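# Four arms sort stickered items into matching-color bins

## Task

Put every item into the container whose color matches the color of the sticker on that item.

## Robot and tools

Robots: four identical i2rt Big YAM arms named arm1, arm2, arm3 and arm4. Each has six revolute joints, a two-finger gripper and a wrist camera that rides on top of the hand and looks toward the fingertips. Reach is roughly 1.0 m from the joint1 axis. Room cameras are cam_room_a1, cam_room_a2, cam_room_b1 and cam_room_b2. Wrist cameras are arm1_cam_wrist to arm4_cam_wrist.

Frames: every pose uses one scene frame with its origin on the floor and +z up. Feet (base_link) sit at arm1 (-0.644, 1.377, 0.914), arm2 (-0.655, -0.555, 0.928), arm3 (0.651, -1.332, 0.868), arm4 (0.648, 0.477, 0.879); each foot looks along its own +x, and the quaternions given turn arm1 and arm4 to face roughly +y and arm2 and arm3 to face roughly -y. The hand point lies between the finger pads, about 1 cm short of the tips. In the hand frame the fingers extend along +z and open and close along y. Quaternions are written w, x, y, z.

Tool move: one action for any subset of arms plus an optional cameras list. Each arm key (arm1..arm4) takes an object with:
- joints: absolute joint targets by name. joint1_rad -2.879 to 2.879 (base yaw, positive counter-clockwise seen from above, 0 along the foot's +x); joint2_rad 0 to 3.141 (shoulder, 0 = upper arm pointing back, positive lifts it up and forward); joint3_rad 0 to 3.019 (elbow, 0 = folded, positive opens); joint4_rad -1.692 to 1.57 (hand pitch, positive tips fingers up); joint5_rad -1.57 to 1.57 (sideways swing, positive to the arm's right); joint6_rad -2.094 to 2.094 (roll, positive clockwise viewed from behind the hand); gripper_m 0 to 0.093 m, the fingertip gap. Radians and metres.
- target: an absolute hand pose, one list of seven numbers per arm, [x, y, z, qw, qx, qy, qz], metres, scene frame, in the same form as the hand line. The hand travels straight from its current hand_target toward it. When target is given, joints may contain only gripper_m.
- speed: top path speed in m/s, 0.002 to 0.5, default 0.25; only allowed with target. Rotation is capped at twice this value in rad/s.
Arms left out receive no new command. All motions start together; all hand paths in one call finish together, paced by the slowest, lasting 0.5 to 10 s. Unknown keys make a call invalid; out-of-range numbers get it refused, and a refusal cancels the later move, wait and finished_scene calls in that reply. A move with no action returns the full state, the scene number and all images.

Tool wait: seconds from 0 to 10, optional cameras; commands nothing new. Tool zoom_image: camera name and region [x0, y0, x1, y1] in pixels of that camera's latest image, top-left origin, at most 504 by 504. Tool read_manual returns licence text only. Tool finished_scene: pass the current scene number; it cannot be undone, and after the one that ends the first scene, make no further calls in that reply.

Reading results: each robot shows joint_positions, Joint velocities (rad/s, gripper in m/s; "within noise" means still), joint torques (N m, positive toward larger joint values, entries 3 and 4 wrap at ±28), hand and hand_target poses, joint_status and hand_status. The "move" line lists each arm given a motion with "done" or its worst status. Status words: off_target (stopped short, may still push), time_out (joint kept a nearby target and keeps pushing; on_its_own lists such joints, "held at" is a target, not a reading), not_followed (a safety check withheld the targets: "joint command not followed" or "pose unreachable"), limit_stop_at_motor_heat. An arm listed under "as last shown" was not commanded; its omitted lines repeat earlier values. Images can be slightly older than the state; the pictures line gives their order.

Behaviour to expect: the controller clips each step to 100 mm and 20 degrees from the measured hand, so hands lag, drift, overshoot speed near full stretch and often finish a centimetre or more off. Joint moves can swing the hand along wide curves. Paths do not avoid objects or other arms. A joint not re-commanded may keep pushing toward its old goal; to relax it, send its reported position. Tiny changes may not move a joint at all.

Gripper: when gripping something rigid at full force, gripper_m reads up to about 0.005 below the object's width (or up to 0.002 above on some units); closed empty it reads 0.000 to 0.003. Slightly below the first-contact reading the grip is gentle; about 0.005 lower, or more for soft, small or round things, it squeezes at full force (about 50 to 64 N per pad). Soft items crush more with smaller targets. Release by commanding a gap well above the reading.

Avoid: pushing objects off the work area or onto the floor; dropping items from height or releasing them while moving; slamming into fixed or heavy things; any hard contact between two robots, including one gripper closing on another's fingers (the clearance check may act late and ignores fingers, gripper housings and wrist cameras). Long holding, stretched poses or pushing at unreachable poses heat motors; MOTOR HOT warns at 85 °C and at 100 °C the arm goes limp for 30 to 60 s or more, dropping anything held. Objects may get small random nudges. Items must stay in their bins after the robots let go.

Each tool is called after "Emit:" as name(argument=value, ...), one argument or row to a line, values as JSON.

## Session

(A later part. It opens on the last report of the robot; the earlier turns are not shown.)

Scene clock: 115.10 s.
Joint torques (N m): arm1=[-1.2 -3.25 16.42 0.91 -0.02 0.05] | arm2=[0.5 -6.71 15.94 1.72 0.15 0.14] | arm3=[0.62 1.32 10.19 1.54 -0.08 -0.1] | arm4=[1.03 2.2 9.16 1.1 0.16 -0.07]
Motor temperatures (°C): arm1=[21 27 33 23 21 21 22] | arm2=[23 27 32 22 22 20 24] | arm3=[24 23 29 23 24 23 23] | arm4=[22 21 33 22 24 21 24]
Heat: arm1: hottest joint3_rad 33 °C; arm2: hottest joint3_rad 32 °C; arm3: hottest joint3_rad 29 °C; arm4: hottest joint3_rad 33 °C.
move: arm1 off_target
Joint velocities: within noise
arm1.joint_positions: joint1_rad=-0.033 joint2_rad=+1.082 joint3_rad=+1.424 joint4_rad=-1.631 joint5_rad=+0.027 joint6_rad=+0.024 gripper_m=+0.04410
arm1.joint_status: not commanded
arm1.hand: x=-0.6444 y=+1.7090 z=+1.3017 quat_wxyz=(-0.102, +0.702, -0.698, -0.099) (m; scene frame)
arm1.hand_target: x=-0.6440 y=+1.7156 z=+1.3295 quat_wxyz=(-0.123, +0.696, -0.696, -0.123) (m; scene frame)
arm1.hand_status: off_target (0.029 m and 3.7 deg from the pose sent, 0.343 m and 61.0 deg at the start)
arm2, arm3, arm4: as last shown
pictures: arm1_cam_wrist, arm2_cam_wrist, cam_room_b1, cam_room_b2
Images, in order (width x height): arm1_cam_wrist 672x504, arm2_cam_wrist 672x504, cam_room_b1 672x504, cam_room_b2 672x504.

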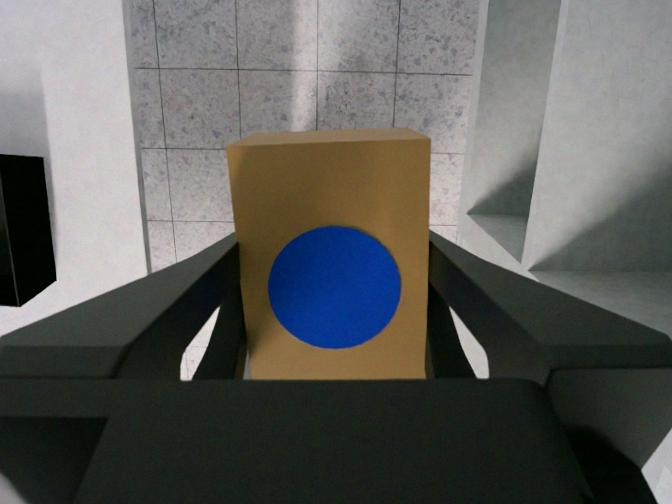

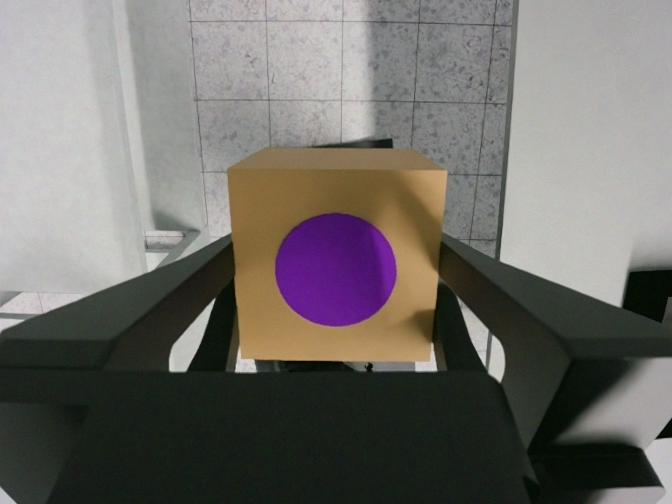

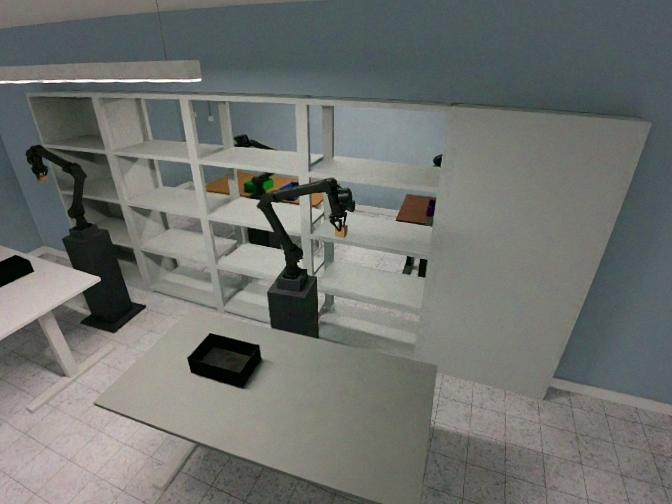

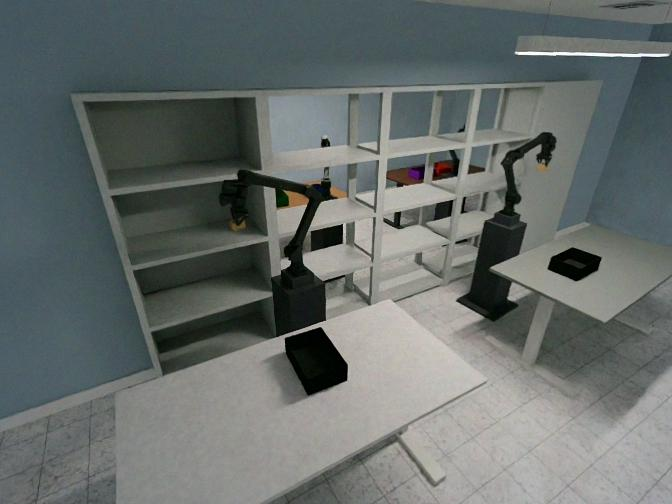

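Emit:
move(
  arm1={"target":[-0.345,1.517,1.33,0.1695,-0.2131,0.9615,0.0376],"speed":0.4},
  arm2={"target":[-0.372,-0.744,1.33,0.1661,0.2863,0.9423,-0.0505],"speed":0.4},
)

Emit:
move(
  arm1={"target":[-0.395,1.163,1.30,0.1629,0.3408,0.9238,-0.0601],"speed":0.4},
  cameras=["all"],
)

Scene clock: 121.13 s.
Joint torques (N m): arm1=[-1.67 -4.01 15.95 1.44 -0.02 0.05] | arm2=[0.79 -7 15.91 1.99 0 0.08] | arm3=[0.62 1.26 10.18 1.52 -0.08 -0.11] | arm4=[0.73 1.85 9.03 1.18 0.16 -0.08]
Motor temperatures (°C): arm1=[21 26 34 23 21 21 22] | arm2=[23 26 33 22 22 20 24] | arm3=[24 23 29 23 24 23 23] | arm4=[22 21 33 22 24 21 24]
Heat: arm1: hottest joint3_rad 34 °C; arm2: hottest joint3_rad 33 °C; arm3: hottest joint3_rad 29 °C; arm4: hottest joint3_rad 33 °C.
move: arm1 off_target; arm2 off_target
Joint velocities: within noise
arm1.joint_positions: joint1_rad=-1.178 joint2_rad=+1.044 joint3_rad=+1.409 joint4_rad=-1.657 joint5_rad=+0.018 joint6_rad=+0.019 gripper_m=+0.04418
arm1.joint_status: not commanded
arm1.hand: x=-0.3538 y=+1.5134 z=+1.2998 quat_wxyz=(-0.130, +0.216, -0.967, -0.027) (m; scene frame)
arm1.hand_target: x=-0.3466 y=+1.5162 z=+1.3295 quat_wxyz=(-0.170, +0.213, -0.961, -0.038) (m; scene frame)
arm1.hand_status: off_target (0.032 m and 4.8 deg from the pose sent, 0.357 m and 65.4 deg at the start)
arm2.joint_positions: joint1_rad=+0.876 joint2_rad=+1.064 joint3_rad=+1.377 joint4_rad=-1.613 joint5_rad=+0.007 joint6_rad=+0.009 gripper_m=+0.05288
arm2.joint_status: not commanded
arm2.hand: x=-0.3828 y=-0.7366 z=+1.3013 quat_wxyz=(-0.129, -0.287, -0.948, +0.040) (m; scene frame)
arm2.hand_target: x=-0.3735 y=-0.7431 z=+1.3296 quat_wxyz=(-0.166, -0.286, -0.942, +0.051) (m; scene frame)
arm2.hand_status: off_target (0.032 m and 4.5 deg from the pose sent, 0.315 m and 55.7 deg at the start)
arm3.joint_positions: joint1_rad=-1.931 joint2_rad=+0.404 joint3_rad=+0.888 joint4_rad=-0.693 joint5_rad=+0.002 joint6_rad=+0.005 gripper_m=+0.09402
arm3.joint_status: not commanded
arm3.hand: x=+0.4016 y=-1.1944 z=+1.3335 quat_wxyz=(+0.144, -0.755, +0.192, +0.610) (m; scene frame)
arm3.hand_target: x=+0.4055 y=-1.1940 z=+1.3398 quat_wxyz=(+0.149, -0.752, +0.192, +0.612) (m; scene frame)
arm3.hand_status: not commanded
arm4.joint_positions: joint1_rad=+0.956 joint2_rad=+0.399 joint3_rad=+0.894 joint4_rad=-0.689 joint5_rad=-0.002 joint6_rad=+0.013 gripper_m=+0.09402
arm4.joint_status: not commanded
arm4.hand: x=+0.4139 y=+0.6269 z=+1.3538 quat_wxyz=(-0.169, +0.740, -0.219, -0.614) (m; scene frame)
arm4.hand_target: x=+0.4148 y=+0.6265 z=+1.3542 quat_wxyz=(-0.173, +0.743, -0.215, -0.610) (m; scene frame)
arm4.hand_status: not commanded
pictures: none

Scene clock: 123.20 s.
Joint torques (N m): arm1=[-2.2 -2.96 13.48 1.48 0.01 0.11] | arm2=[0.73 -7.06 15.92 1.98 0.01 0.07] | arm3=[0.62 1.32 10.22 1.51 -0.08 -0.11] | arm4=[0.62 1.96 9.06 1.14 0.13 -0.06]
Motor temperatures (°C): arm1=[21 26 34 23 21 21 22] | arm2=[23 26 34 22 22 20 24] | arm3=[24 23 29 23 24 23 23] | arm4=[22 21 33 22 24 21 24]
Heat: arm1: hottest joint3_rad 34 °C; arm2: hottest joint3_rad 34 °C; arm3: hottest joint3_rad 29 °C; arm4: hottest joint3_rad 33 °C.
move: arm1 off_target
Joint velocities: within noise
arm1.joint_positions: joint1_rad=-2.366 joint2_rad=+1.015 joint3_rad=+1.338 joint4_rad=-1.585 joint5_rad=-0.015 joint6_rad=-0.024 gripper_m=+0.04425
arm1.joint_status: not commanded
arm1.hand: x=-0.3995 y=+1.1673 z=+1.2827 quat_wxyz=(-0.138, -0.339, -0.929, +0.051) (m; scene frame)
arm1.hand_target: x=-0.3955 y=+1.1634 z=+1.2999 quat_wxyz=(-0.163, -0.341, -0.924, +0.060) (m; scene frame)
arm1.hand_status: off_target (0.018 m and 3.1 deg from the pose sent, 0.353 m and 65.7 deg at the start)
arm2, arm3, arm4: as last shown
pictures: arm1_cam_wrist, arm2_cam_wrist, arm3_cam_wrist, arm4_cam_wrist, cam_room_a1, cam_room_a2, cam_room_b1, cam_room_b2
Images, in order (width x height): arm1_cam_wrist 672x504, arm2_cam_wrist 672x504, arm3_cam_wrist 672x504, arm4_cam_wrist 672x504, cam_room_a1 672x504, cam_room_a2 672x504, cam_room_b1 672x504, cam_room_b2 672x504.

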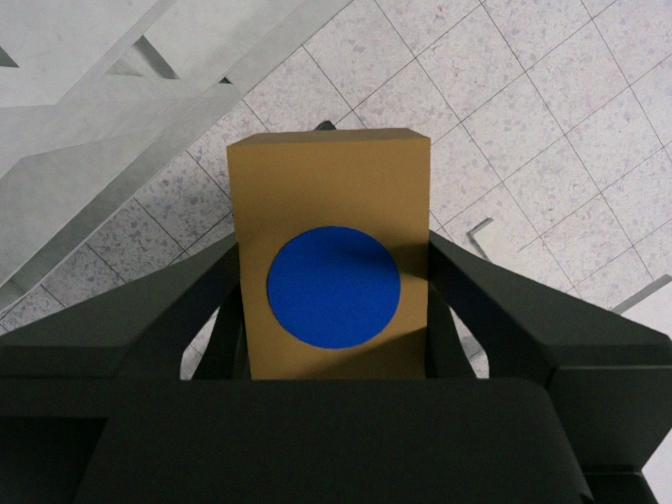

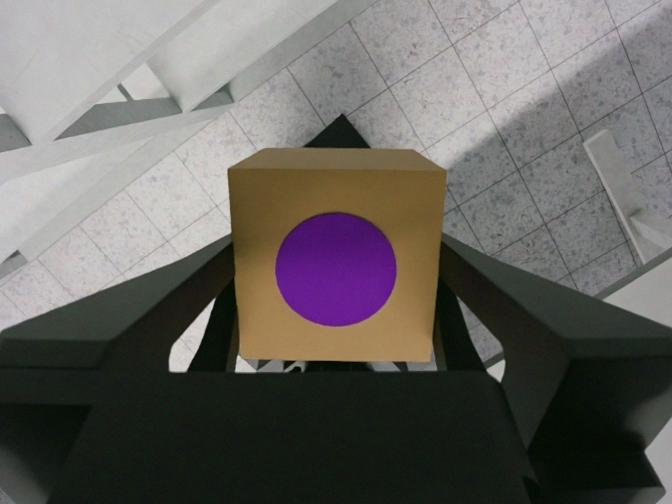

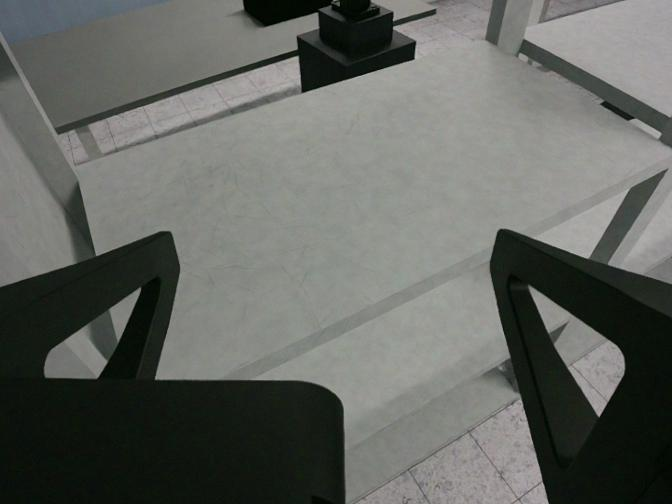

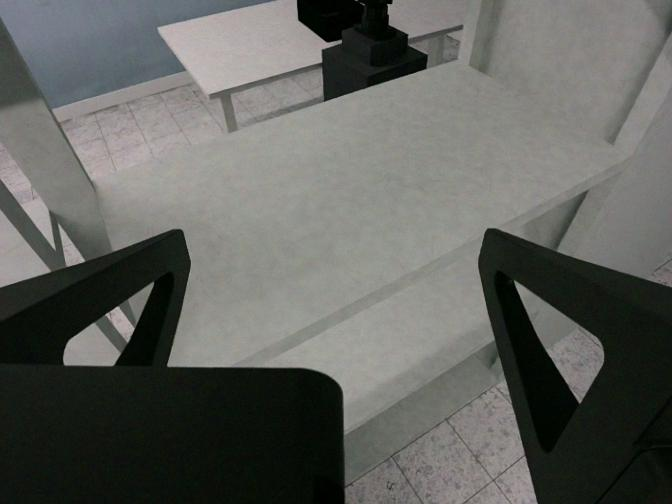

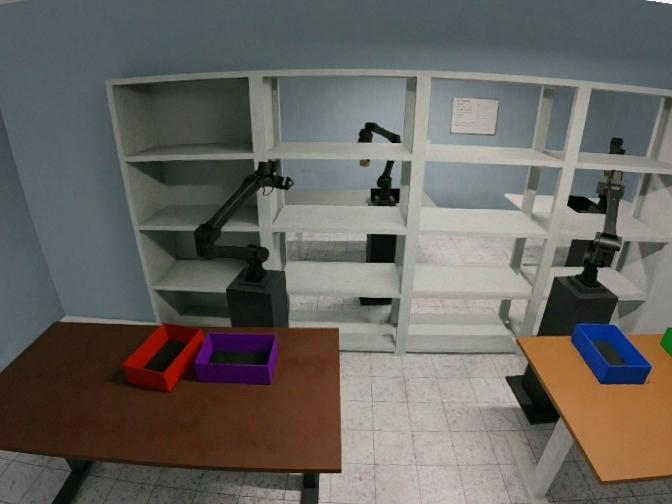

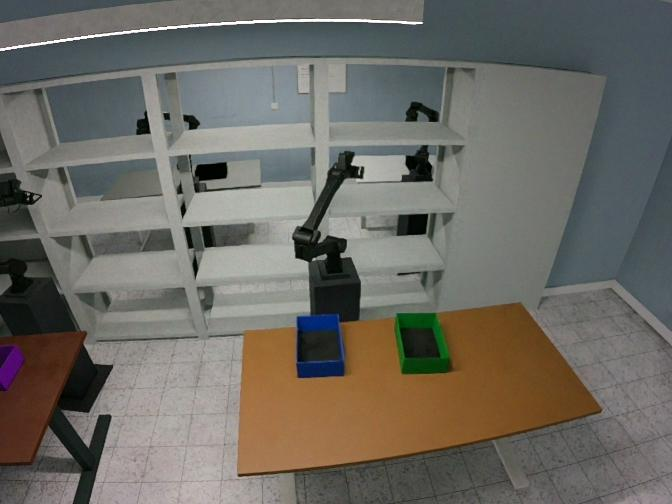

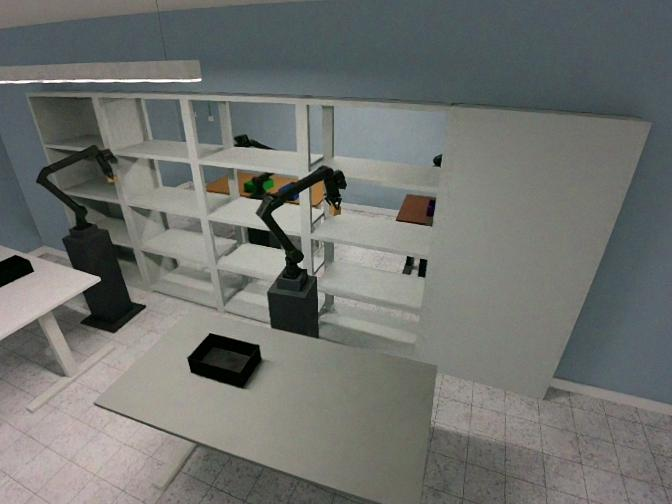

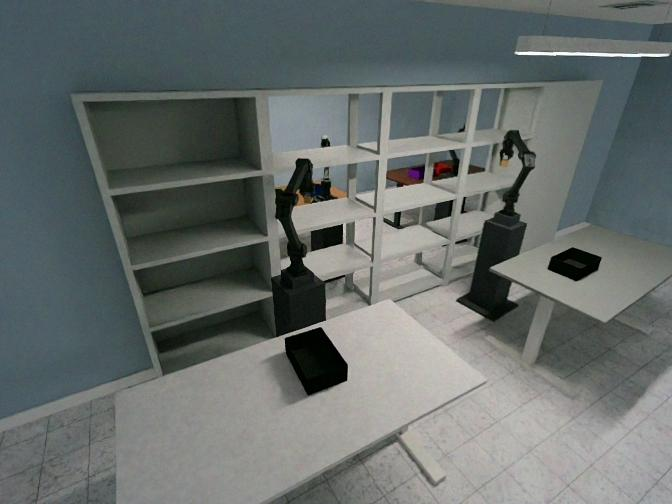

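Emit:
move(
  arm1={"target":[-0.295,1.080,1.09,0.179,0.3396,0.9207,-0.066],"speed":0.25},
  arm2={"target":[-0.295,-0.797,1.115,0.1826,0.2854,0.9392,-0.0555],"speed":0.25},
  cameras=["arm1_cam_wrist","arm2_cam_wrist","arm3_cam_wrist","arm4_cam_wrist"],
)

Scene clock: 161.67 s.
Joint torques (N m): arm1=[-0.67 -8.88 11.45 1.65 0.12 0.13] | arm2=[0.03 -10.81 10.63 2.29 -0.11 0] | arm3=[0.62 1.38 10.19 1.55 -0.09 -0.11] | arm4=[0.85 2.32 9.09 1.14 0.14 -0.13]
Motor temperatures (°C): arm1=[21 25 35 23 21 21 22] | arm2=[23 26 38 22 22 20 24] | arm3=[24 23 30 23 24 23 23] | arm4=[22 21 34 22 24 21 24]
Heat: arm1: hottest joint3_rad 35 °C; arm2: hottest joint3_rad 38 °C; arm3: hottest joint3_rad 30 °C; arm4: hottest joint3_rad 34 °C.
move: arm1 off_target; arm2 done
Joint velocities: within noise
arm1.joint_positions: joint1_rad=-2.362 joint2_rad=+1.325 joint3_rad=+1.033 joint4_rad=-0.918 joint5_rad=-0.012 joint6_rad=-0.010 gripper_m=+0.04426
arm1.joint_status: not commanded
arm1.hand: x=-0.3034 y=+1.0812 z=+1.0800 quat_wxyz=(-0.162, -0.342, -0.924, +0.060) (m; scene frame)
arm1.hand_target: x=-0.2952 y=+1.0801 z=+1.0901 quat_wxyz=(-0.179, -0.340, -0.921, +0.066) (m; scene frame)
arm1.hand_status: off_target (0.013 m and 2.1 deg from the pose sent, 0.236 m and 5.1 deg at the start)
arm2.joint_positions: joint1_rad=+0.876 joint2_rad=+1.259 joint3_rad=+1.012 joint4_rad=-0.955 joint5_rad=+0.007 joint6_rad=+0.009 gripper_m=+0.05288
arm2.joint_status: not commanded
arm2.hand: x=-0.2961 y=-0.7923 z=+1.1155 quat_wxyz=(-0.176, -0.285, -0.941, +0.053) (m; scene frame)
arm2.hand_target: x=-0.2951 y=-0.7971 z=+1.1150 quat_wxyz=(-0.183, -0.285, -0.939, +0.056) (m; scene frame)
arm2.hand_status: done (0.005 m and 0.8 deg from the pose sent, 0.215 m and 6.5 deg at the start)
arm3, arm4: as last shown
pictures: arm1_cam_wrist, arm2_cam_wrist, arm3_cam_wrist, arm4_cam_wrist
Images, in order (width x height): arm1_cam_wrist 672x504, arm2_cam_wrist 672x504, arm3_cam_wrist 672x504, arm4_cam_wrist 672x504.

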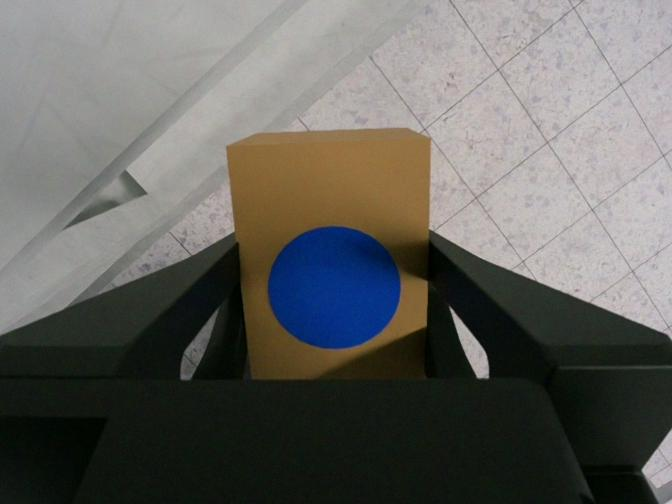

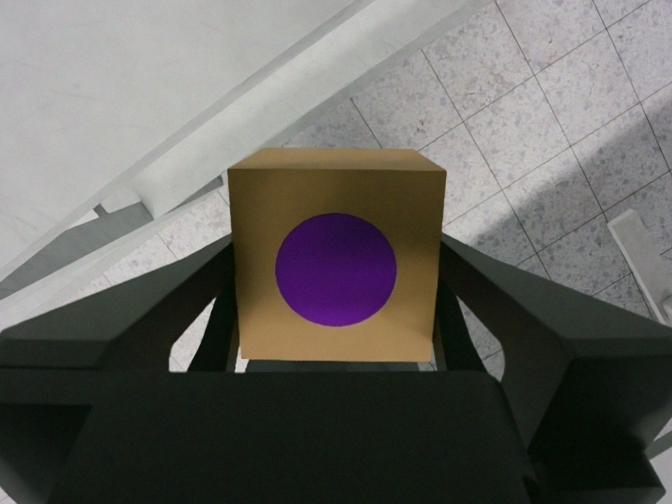

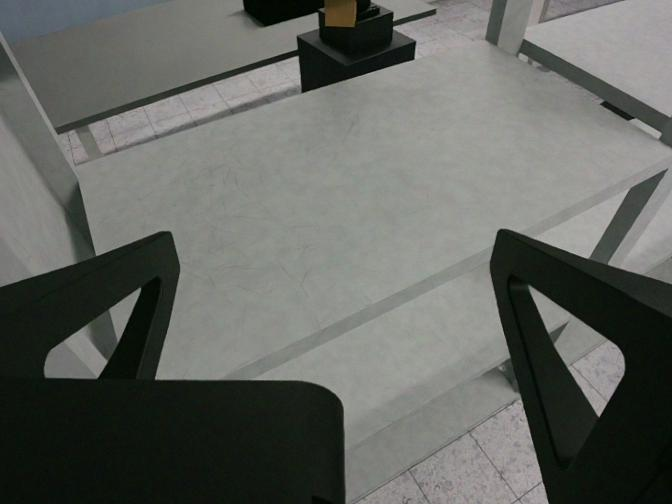

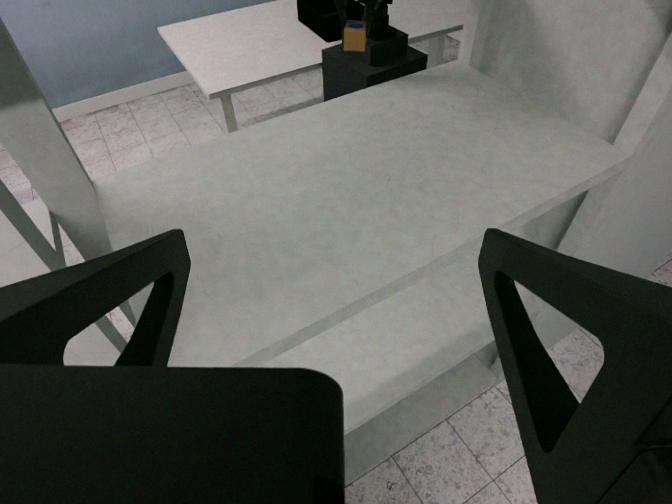

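Emit:
move(
  arm1={"target":[-0.130,0.938,1.072,0.179,0.3396,0.9207,-0.066],"speed":0.15},
  arm2={"target":[-0.130,-0.908,1.085,0.1826,0.2854,0.9392,-0.0555],"speed":0.15},
  cameras=["arm1_cam_wrist","arm2_cam_wrist","arm3_cam_wrist","arm4_cam_wrist"],
)

Scene clock: 169.10 s.
Joint torques (N m): arm1=[-0.67 -16.21 16.7 0.5 0.08 0.12] | arm2=[-0.15 -17.49 15.87 0.94 -0.14 -0.02] | arm3=[0.67 1.32 10.25 1.54 -0.09 -0.11] | arm4=[1.08 1.85 9.16 1.2 0.16 -0.07]
Motor temperatures (°C): arm1=[21 25 35 23 21 21 22] | arm2=[23 25 37 22 22 20 24] | arm3=[24 23 30 23 24 23 23] | arm4=[22 21 34 22 24 21 24]
Heat: arm1: hottest joint3_rad 35 °C; arm2: hottest joint3_rad 37 °C; arm3: hottest joint3_rad 30 °C; arm4: hottest joint3_rad 34 °C.
move: arm1 off_target; arm2 off_target
Joint velocities: within noise
arm1.joint_positions: joint1_rad=-2.362 joint2_rad=+1.873 joint3_rad=+1.617 joint4_rad=-0.964 joint5_rad=-0.012 joint6_rad=-0.009 gripper_m=+0.04426
arm1.joint_status: not commanded
arm1.hand: x=-0.1499 y=+0.9459 z=+1.0472 quat_wxyz=(-0.157, -0.343, -0.924, +0.058) (m; scene frame)
arm1.hand_target: x=-0.1312 y=+0.9392 z=+1.0721 quat_wxyz=(-0.180, -0.340, -0.921, +0.066) (m; scene frame)
arm1.hand_status: off_target (0.033 m and 2.7 deg from the pose sent, 0.225 m and 2.1 deg at the start)
arm2.joint_positions: joint1_rad=+0.875 joint2_rad=+1.767 joint3_rad=+1.462 joint4_rad=-0.911 joint5_rad=+0.007 joint6_rad=+0.009 gripper_m=+0.05288
arm2.joint_status: not commanded
arm2.hand: x=-0.1433 y=-0.8923 z=+1.0697 quat_wxyz=(-0.169, -0.286, -0.942, +0.051) (m; scene frame)
arm2.hand_target: x=-0.1311 y=-0.9074 z=+1.0851 quat_wxyz=(-0.183, -0.285, -0.939, +0.056) (m; scene frame)
arm2.hand_status: off_target (0.026 m and 1.7 deg from the pose sent, 0.205 m and 0.8 deg at the start)
arm3, arm4: as last shown
pictures: arm1_cam_wrist, arm2_cam_wrist, arm3_cam_wrist, arm4_cam_wrist
Images, in order (width x height): arm1_cam_wrist 672x504, arm2_cam_wrist 672x504, arm3_cam_wrist 672x504, arm4_cam_wrist 672x504.

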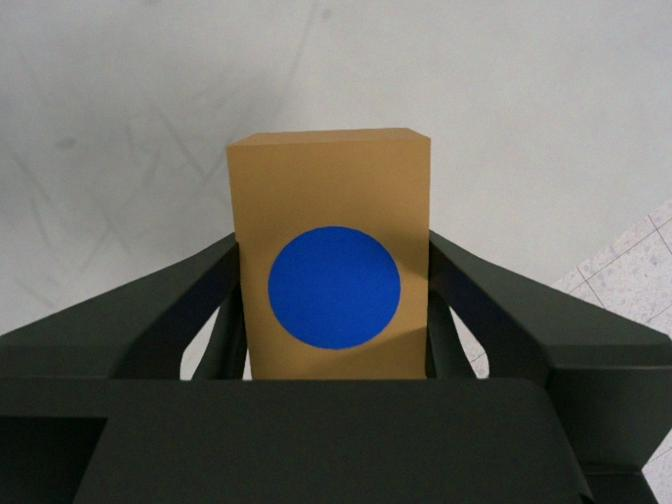

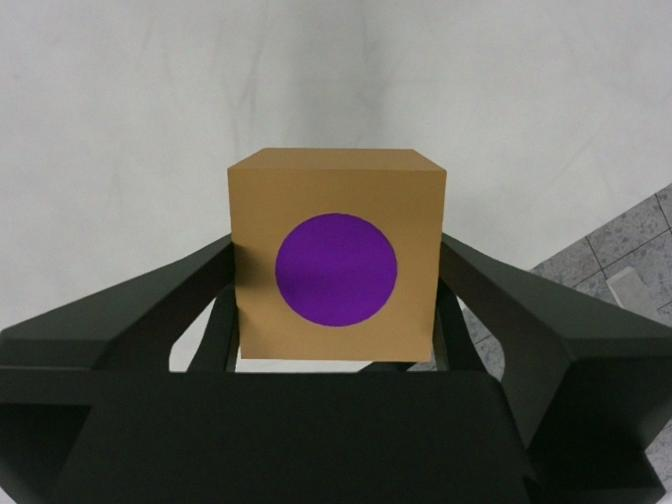

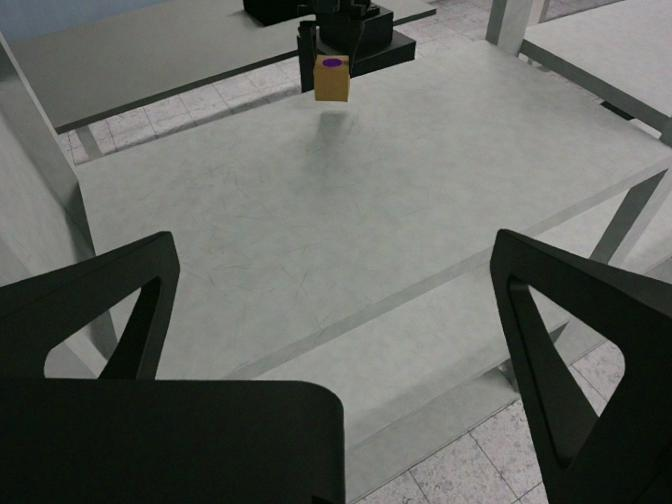

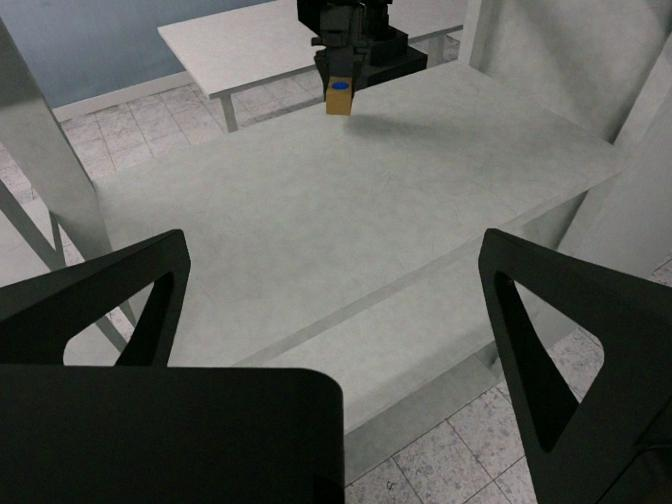

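Emit:
move(
  arm1={"target":[-0.098,0.914,1.062,0.179,0.3396,0.9207,-0.066],"speed":0.1},
  arm2={"target":[-0.105,-0.928,1.074,0.1826,0.2854,0.9392,-0.0555],"speed":0.1},
  cameras=["arm1_cam_wrist","arm2_cam_wrist","arm3_cam_wrist","arm4_cam_wrist"],
)

Emit:
zoom_image(
  camera="arm3_cam_wrist",
  region=[260, 20, 420, 140],
)

Emit:
zoom_image(
  camera="arm4_cam_wrist",
  region=[260, 30, 420, 150],
)

Scene clock: 177.77 s.
Joint torques (N m): arm1=[-1.44 -17.9 16.99 0.64 0.11 0.11] | arm2=[-0.09 -18.9 16.13 0.96 -0.18 -0.06] | arm3=[0.56 1.32 10.22 1.51 -0.08 -0.11] | arm4=[1.03 2.14 9.18 1.11 0.18 -0.08]
Motor temperatures (°C): arm1=[21 26 35 23 21 21 22] | arm2=[23 26 36 22 22 20 25] | arm3=[24 23 30 23 24 23 23] | arm4=[22 21 34 22 24 21 24]
Heat: arm1: hottest joint3_rad 35 °C; arm2: hottest joint3_rad 36 °C; arm3: hottest joint3_rad 30 °C; arm4: hottest joint3_rad 34 °C.
move: arm1 off_target; arm2 off_target
Joint velocities: within noise
arm1.joint_positions: joint1_rad=-2.357 joint2_rad=+1.988 joint3_rad=+1.764 joint4_rad=-1.000 joint5_rad=-0.010 joint6_rad=-0.005 gripper_m=+0.04426
arm1.joint_status: not commanded
arm1.hand: x=-0.1178 y=+0.9216 z=+1.0359 quat_wxyz=(-0.156, -0.342, -0.925, +0.058) (m; scene frame)
arm1.hand_target: x=-0.0994 y=+0.9152 z=+1.0623 quat_wxyz=(-0.180, -0.340, -0.921, +0.066) (m; scene frame)
arm1.hand_status: off_target (0.034 m and 2.9 deg from the pose sent, 0.063 m and 2.7 deg at the start)
arm2.joint_positions: joint1_rad=+0.870 joint2_rad=+1.854 joint3_rad=+1.557 joint4_rad=-0.920 joint5_rad=+0.007 joint6_rad=+0.008 gripper_m=+0.05288
arm2.joint_status: not commanded
arm2.hand: x=-0.1189 y=-0.9119 z=+1.0585 quat_wxyz=(-0.168, -0.288, -0.941, +0.051) (m; scene frame)
arm2.hand_target: x=-0.1063 y=-0.9273 z=+1.0740 quat_wxyz=(-0.183, -0.286, -0.939, +0.056) (m; scene frame)
arm2.hand_status: off_target (0.026 m and 1.8 deg from the pose sent, 0.053 m and 1.7 deg at the start)
arm3, arm4: as last shown
pictures: arm1_cam_wrist, arm2_cam_wrist, arm3_cam_wrist, arm4_cam_wrist
Images, in order (width x height): arm1_cam_wrist 672x504, arm2_cam_wrist 672x504, arm3_cam_wrist 672x504, arm4_cam_wrist 672x504.

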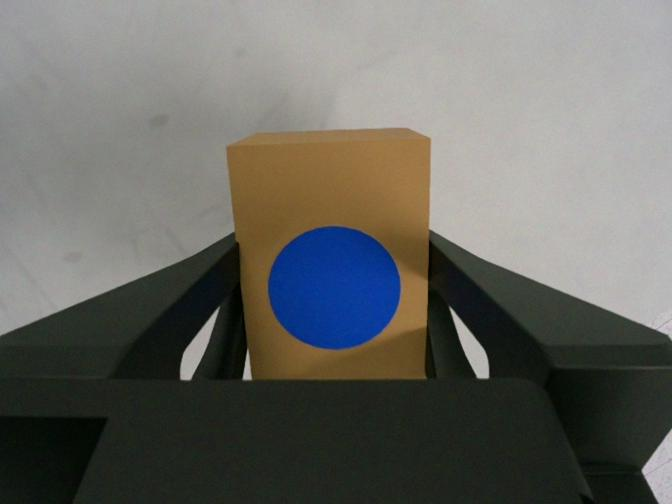

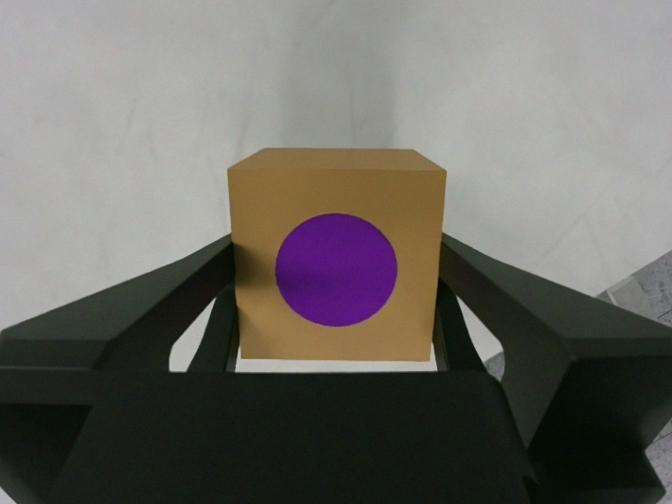

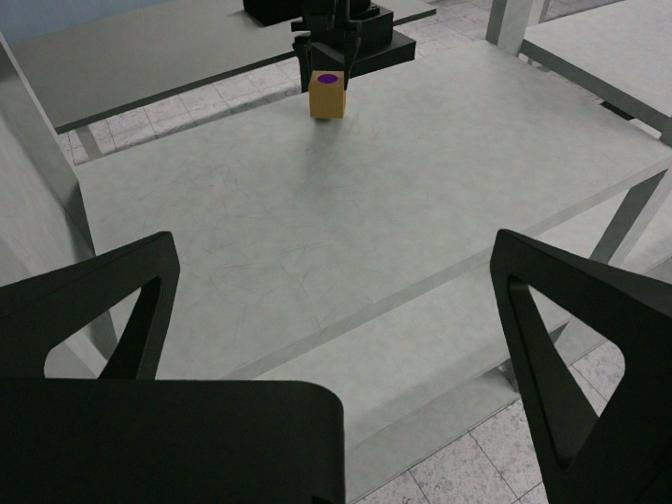

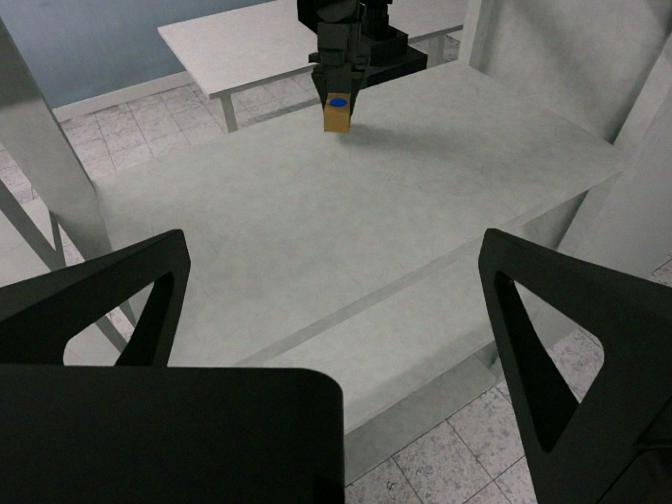

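Scaled by 3.150.

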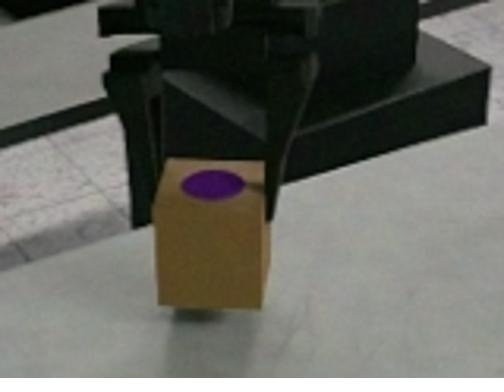

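Scaled by 3.150.

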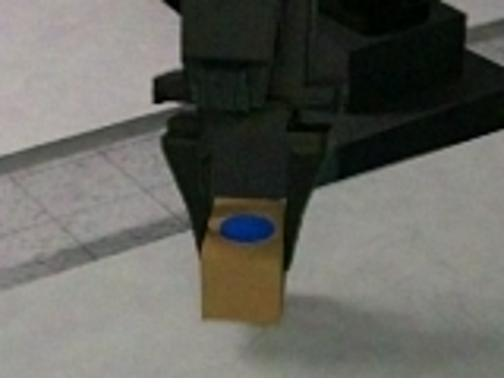

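Emit:
move(
  arm1={"target":[-0.098,0.914,1.048,0.179,0.3396,0.9207,-0.066],"speed":0.06},
  arm2={"target":[-0.105,-0.928,1.064,0.1826,0.2854,0.9392,-0.0555],"speed":0.06},
  cameras=["arm3_cam_wrist","arm4_cam_wrist"],
)

Emit:
zoom_image(
  camera="arm3_cam_wrist",
  region=[260, 20, 420, 140],
)

Emit:
zoom_image(
  camera="arm4_cam_wrist",
  region=[260, 30, 420, 150],
)

Scene clock: 211.43 s.
Joint torques (N m): arm1=[-0.97 -17.03 14.95 1.61 0.07 0.1] | arm2=[-0.03 -18.37 14.9 1.85 -0.18 -0.06] | arm3=[0.73 1.26 10.25 1.58 -0.08 -0.11] | arm4=[0.73 2.2 9.21 1.14 0.17 -0.08]
Motor temperatures (°C): arm1=[21 26 39 23 21 21 23] | arm2=[23 27 38 22 22 20 25] | arm3=[24 23 30 23 24 23 23] | arm4=[22 21 34 22 24 21 24]
Heat: arm1: hottest joint3_rad 39 °C; arm2: hottest joint3_rad 38 °C; arm3: hottest joint3_rad 30 °C; arm4: hottest joint3_rad 34 °C.
move: arm1 off_target; arm2 off_target
Joint velocities: within noise
arm1.joint_positions: joint1_rad=-2.357 joint2_rad=+1.988 joint3_rad=+1.764 joint4_rad=-0.997 joint5_rad=-0.010 joint6_rad=-0.005 gripper_m=+0.04426
arm1.joint_status: not commanded
arm1.hand: x=-0.1173 y=+0.9212 z=+1.0362 quat_wxyz=(-0.157, -0.342, -0.925, +0.058) (m; scene frame)
arm1.hand_target: x=-0.0989 y=+0.9148 z=+1.0484 quat_wxyz=(-0.179, -0.340, -0.921, +0.066) (m; scene frame)
arm1.hand_status: off_target (0.024 m and 2.7 deg from the pose sent, 0.024 m and 2.9 deg at the start)
arm2.joint_positions: joint1_rad=+0.870 joint2_rad=+1.855 joint3_rad=+1.557 joint4_rad=-0.920 joint5_rad=+0.007 joint6_rad=+0.008 gripper_m=+0.05288
arm2.joint_status: not commanded
arm2.hand: x=-0.1189 y=-0.9119 z=+1.0581 quat_wxyz=(-0.168, -0.288, -0.942, +0.051) (m; scene frame)
arm2.hand_target: x=-0.1061 y=-0.9275 z=+1.0640 quat_wxyz=(-0.183, -0.285, -0.939, +0.056) (m; scene frame)
arm2.hand_status: off_target (0.022 m and 1.8 deg from the pose sent, 0.022 m and 1.7 deg at the start)
arm3, arm4: as last shown
pictures: arm3_cam_wrist, arm4_cam_wrist
Images, in order (width x height): arm3_cam_wrist 672x504, arm4_cam_wrist 672x504.

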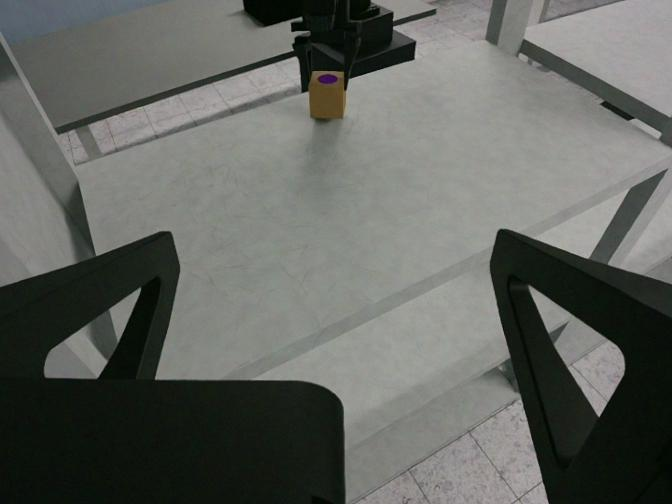

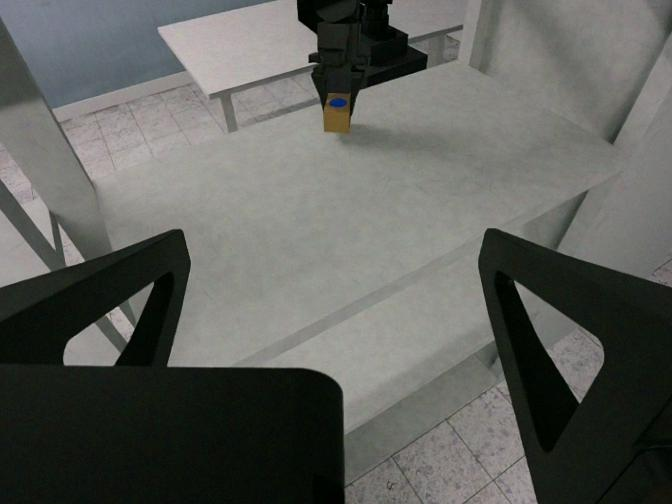

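Scaled by 3.150.

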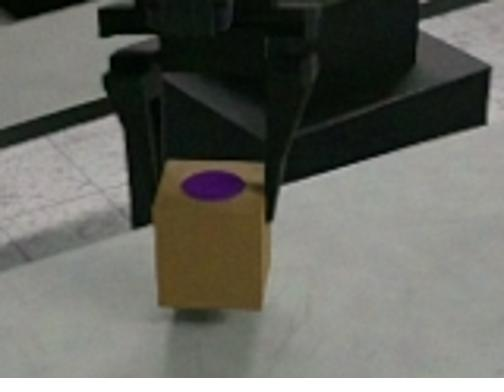

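Scaled by 3.150.

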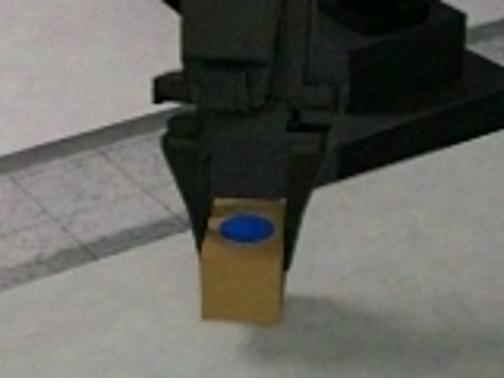

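Emit:
move(
  arm1={"target":[-0.100,0.916,1.028,0.179,0.3396,0.9207,-0.066],"speed":0.06},
  arm2={"target":[-0.107,-0.926,1.044,0.1826,0.2854,0.9392,-0.0555],"speed":0.06},
  cameras=["arm3_cam_wrist","arm4_cam_wrist"],
)

Emit:
zoom_image(
  camera="arm3_cam_wrist",
  region=[260, 20, 420, 140],
)

Emit:
zoom_image(
  camera="arm4_cam_wrist",
  region=[260, 30, 420, 150],
)

Scene clock: 217.37 s.
Joint torques (N m): arm1=[-1.49 -16.97 11.22 1.77 0.11 0.14] | arm2=[0.09 -18.55 11.66 2.33 -0.19 -0.05] | arm3=[0.56 1.2 10.19 1.57 -0.08 -0.11] | arm4=[1.03 2.02 9.07 1.21 0.14 -0.08]
Motor temperatures (°C): arm1=[21 26 39 23 21 21 23] | arm2=[23 27 38 22 22 20 25] | arm3=[24 23 30 23 24 23 23] | arm4=[22 21 34 22 24 21 24]
Heat: arm1: hottest joint3_rad 39 °C; arm2: hottest joint3_rad 38 °C; arm3: hottest joint3_rad 30 °C; arm4: hottest joint3_rad 34 °C.
move: arm1 off_target; arm2 off_target
Joint velocities: within noise
arm1.joint_positions: joint1_rad=-2.357 joint2_rad=+1.998 joint3_rad=+1.764 joint4_rad=-0.948 joint5_rad=-0.010 joint6_rad=-0.004 gripper_m=+0.04426
arm1.joint_status: not commanded
arm1.hand: x=-0.1089 y=+0.9137 z=+1.0334 quat_wxyz=(-0.175, -0.341, -0.921, +0.065) (m; scene frame)
arm1.hand_target: x=-0.1002 y=+0.9161 z=+1.0280 quat_wxyz=(-0.179, -0.340, -0.921, +0.066) (m; scene frame)
arm1.hand_status: off_target (0.011 m and 0.5 deg from the pose sent, 0.020 m and 2.7 deg at the start)
arm2.joint_positions: joint1_rad=+0.870 joint2_rad=+1.867 joint3_rad=+1.557 joint4_rad=-0.881 joint5_rad=+0.006 joint6_rad=+0.008 gripper_m=+0.05288
arm2.joint_status: not commanded
arm2.hand: x=-0.1113 y=-0.9168 z=+1.0539 quat_wxyz=(-0.180, -0.287, -0.939, +0.055) (m; scene frame)
arm2.hand_target: x=-0.1075 y=-0.9257 z=+1.0439 quat_wxyz=(-0.182, -0.285, -0.939, +0.055) (m; scene frame)
arm2.hand_status: off_target (0.014 m and 0.3 deg from the pose sent, 0.023 m and 1.8 deg at the start)
arm3, arm4: as last shown
pictures: arm3_cam_wrist, arm4_cam_wrist
Images, in order (width x height): arm3_cam_wrist 672x504, arm4_cam_wrist 672x504.

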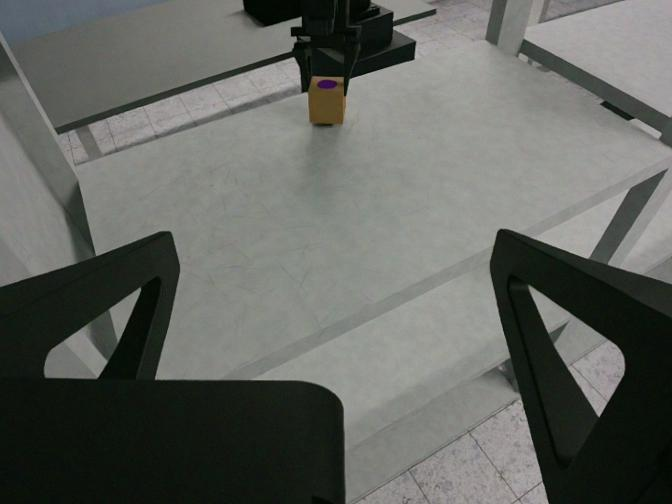

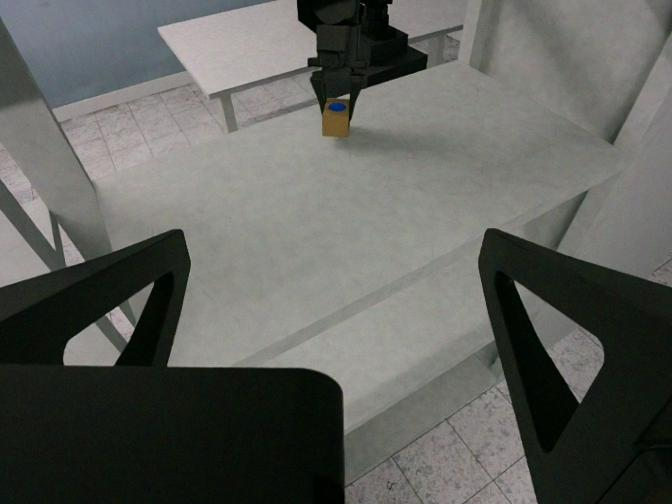

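Scaled by 3.150.

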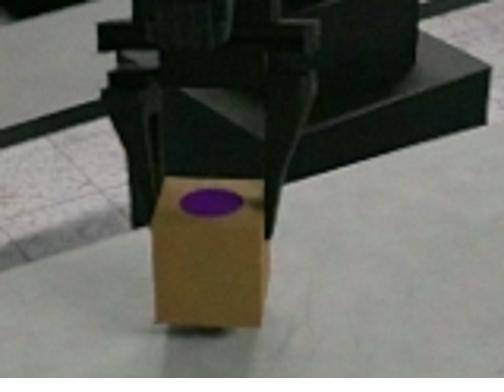

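Scaled by 3.150.

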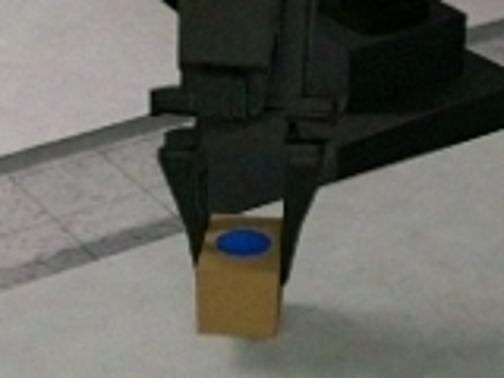

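Emit:
move(
  arm1={"target":[-0.100,0.916,1.012,0.179,0.3396,0.9207,-0.066],"speed":0.06},
  arm2={"target":[-0.107,-0.926,1.032,0.1826,0.2854,0.9392,-0.0555],"speed":0.06},
  cameras=["arm3_cam_wrist","arm4_cam_wrist"],
)

Emit:
zoom_image(
  camera="arm3_cam_wrist",
  region=[260, 20, 420, 140],
)

Emit:
zoom_image(
  camera="arm4_cam_wrist",
  region=[260, 30, 420, 150],
)

Scene clock: 227.13 s.
Joint torques (N m): arm1=[-0.91 -16.97 10.84 1.61 0.12 0.15] | arm2=[0.09 -18.78 10.18 2.37 -0.18 -0.05] | arm3=[0.62 1.32 10.24 1.57 -0.08 -0.1] | arm4=[0.62 2.08 9.05 1.17 0.15 -0.09]
Motor temperatures (°C): arm1=[21 26 38 23 21 21 23] | arm2=[23 27 37 22 22 20 25] | arm3=[24 23 30 23 24 23 23] | arm4=[22 21 34 22 24 21 24]
Heat: arm1: hottest joint3_rad 38 °C; arm2: hottest joint3_rad 37 °C; arm3: hottest joint3_rad 30 °C; arm4: hottest joint3_rad 34 °C.
move: arm1 off_target; arm2 off_target
Joint velocities: within noise
arm1.joint_positions: joint1_rad=-2.357 joint2_rad=+2.008 joint3_rad=+1.743 joint4_rad=-0.912 joint5_rad=-0.009 joint6_rad=-0.004 gripper_m=+0.04426
arm1.joint_status: not commanded
arm1.hand: x=-0.1082 y=+0.9128 z=+1.0203 quat_wxyz=(-0.177, -0.341, -0.921, +0.066) (m; scene frame)
arm1.hand_target: x=-0.1003 y=+0.9161 z=+1.0120 quat_wxyz=(-0.179, -0.340, -0.921, +0.066) (m; scene frame)
arm1.hand_status: off_target (0.012 m and 0.3 deg from the pose sent, 0.023 m and 0.5 deg at the start)
arm2.joint_positions: joint1_rad=+0.870 joint2_rad=+1.877 joint3_rad=+1.557 joint4_rad=-0.854 joint5_rad=+0.006 joint6_rad=+0.008 gripper_m=+0.05288
arm2.joint_status: not commanded
arm2.hand: x=-0.1062 y=-0.9201 z=+1.0503 quat_wxyz=(-0.189, -0.287, -0.938, +0.057) (m; scene frame)
arm2.hand_target: x=-0.1076 y=-0.9256 z=+1.0322 quat_wxyz=(-0.182, -0.285, -0.939, +0.055) (m; scene frame)
arm2.hand_status: off_target (0.019 m and 0.8 deg from the pose sent, 0.024 m and 0.3 deg at the start)
arm3, arm4: as last shown
pictures: arm3_cam_wrist, arm4_cam_wrist
Images, in order (width x height): arm3_cam_wrist 672x504, arm4_cam_wrist 672x504.

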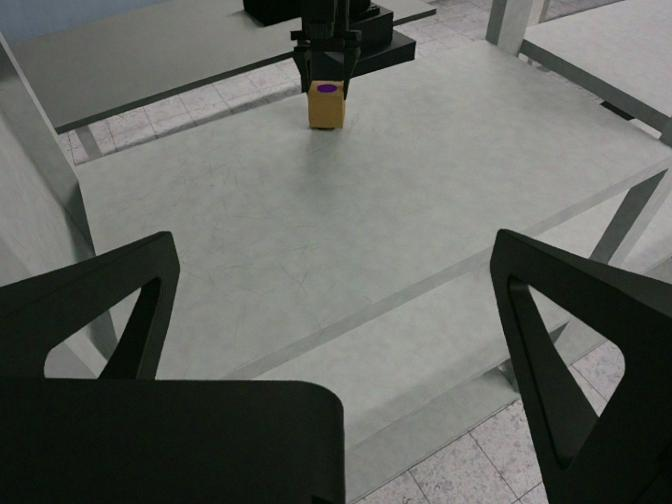

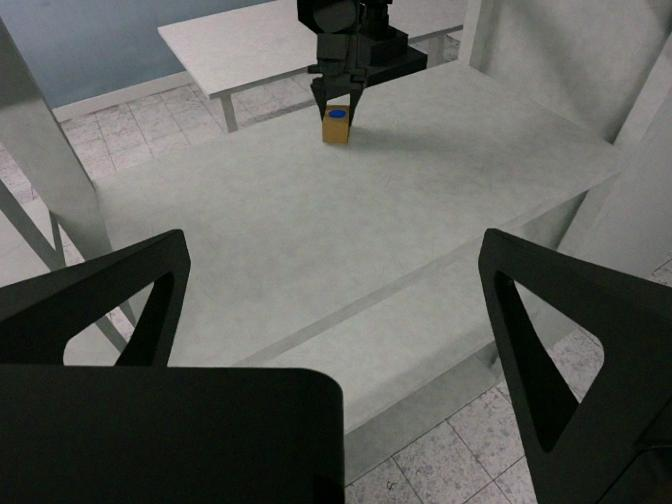

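Scaled by 3.150.

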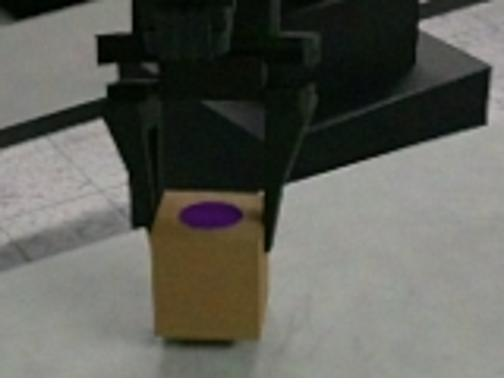

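Scaled by 3.150.

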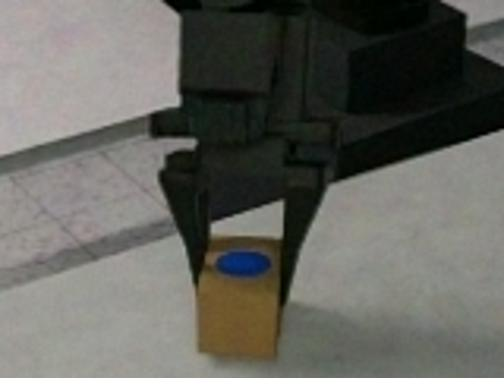

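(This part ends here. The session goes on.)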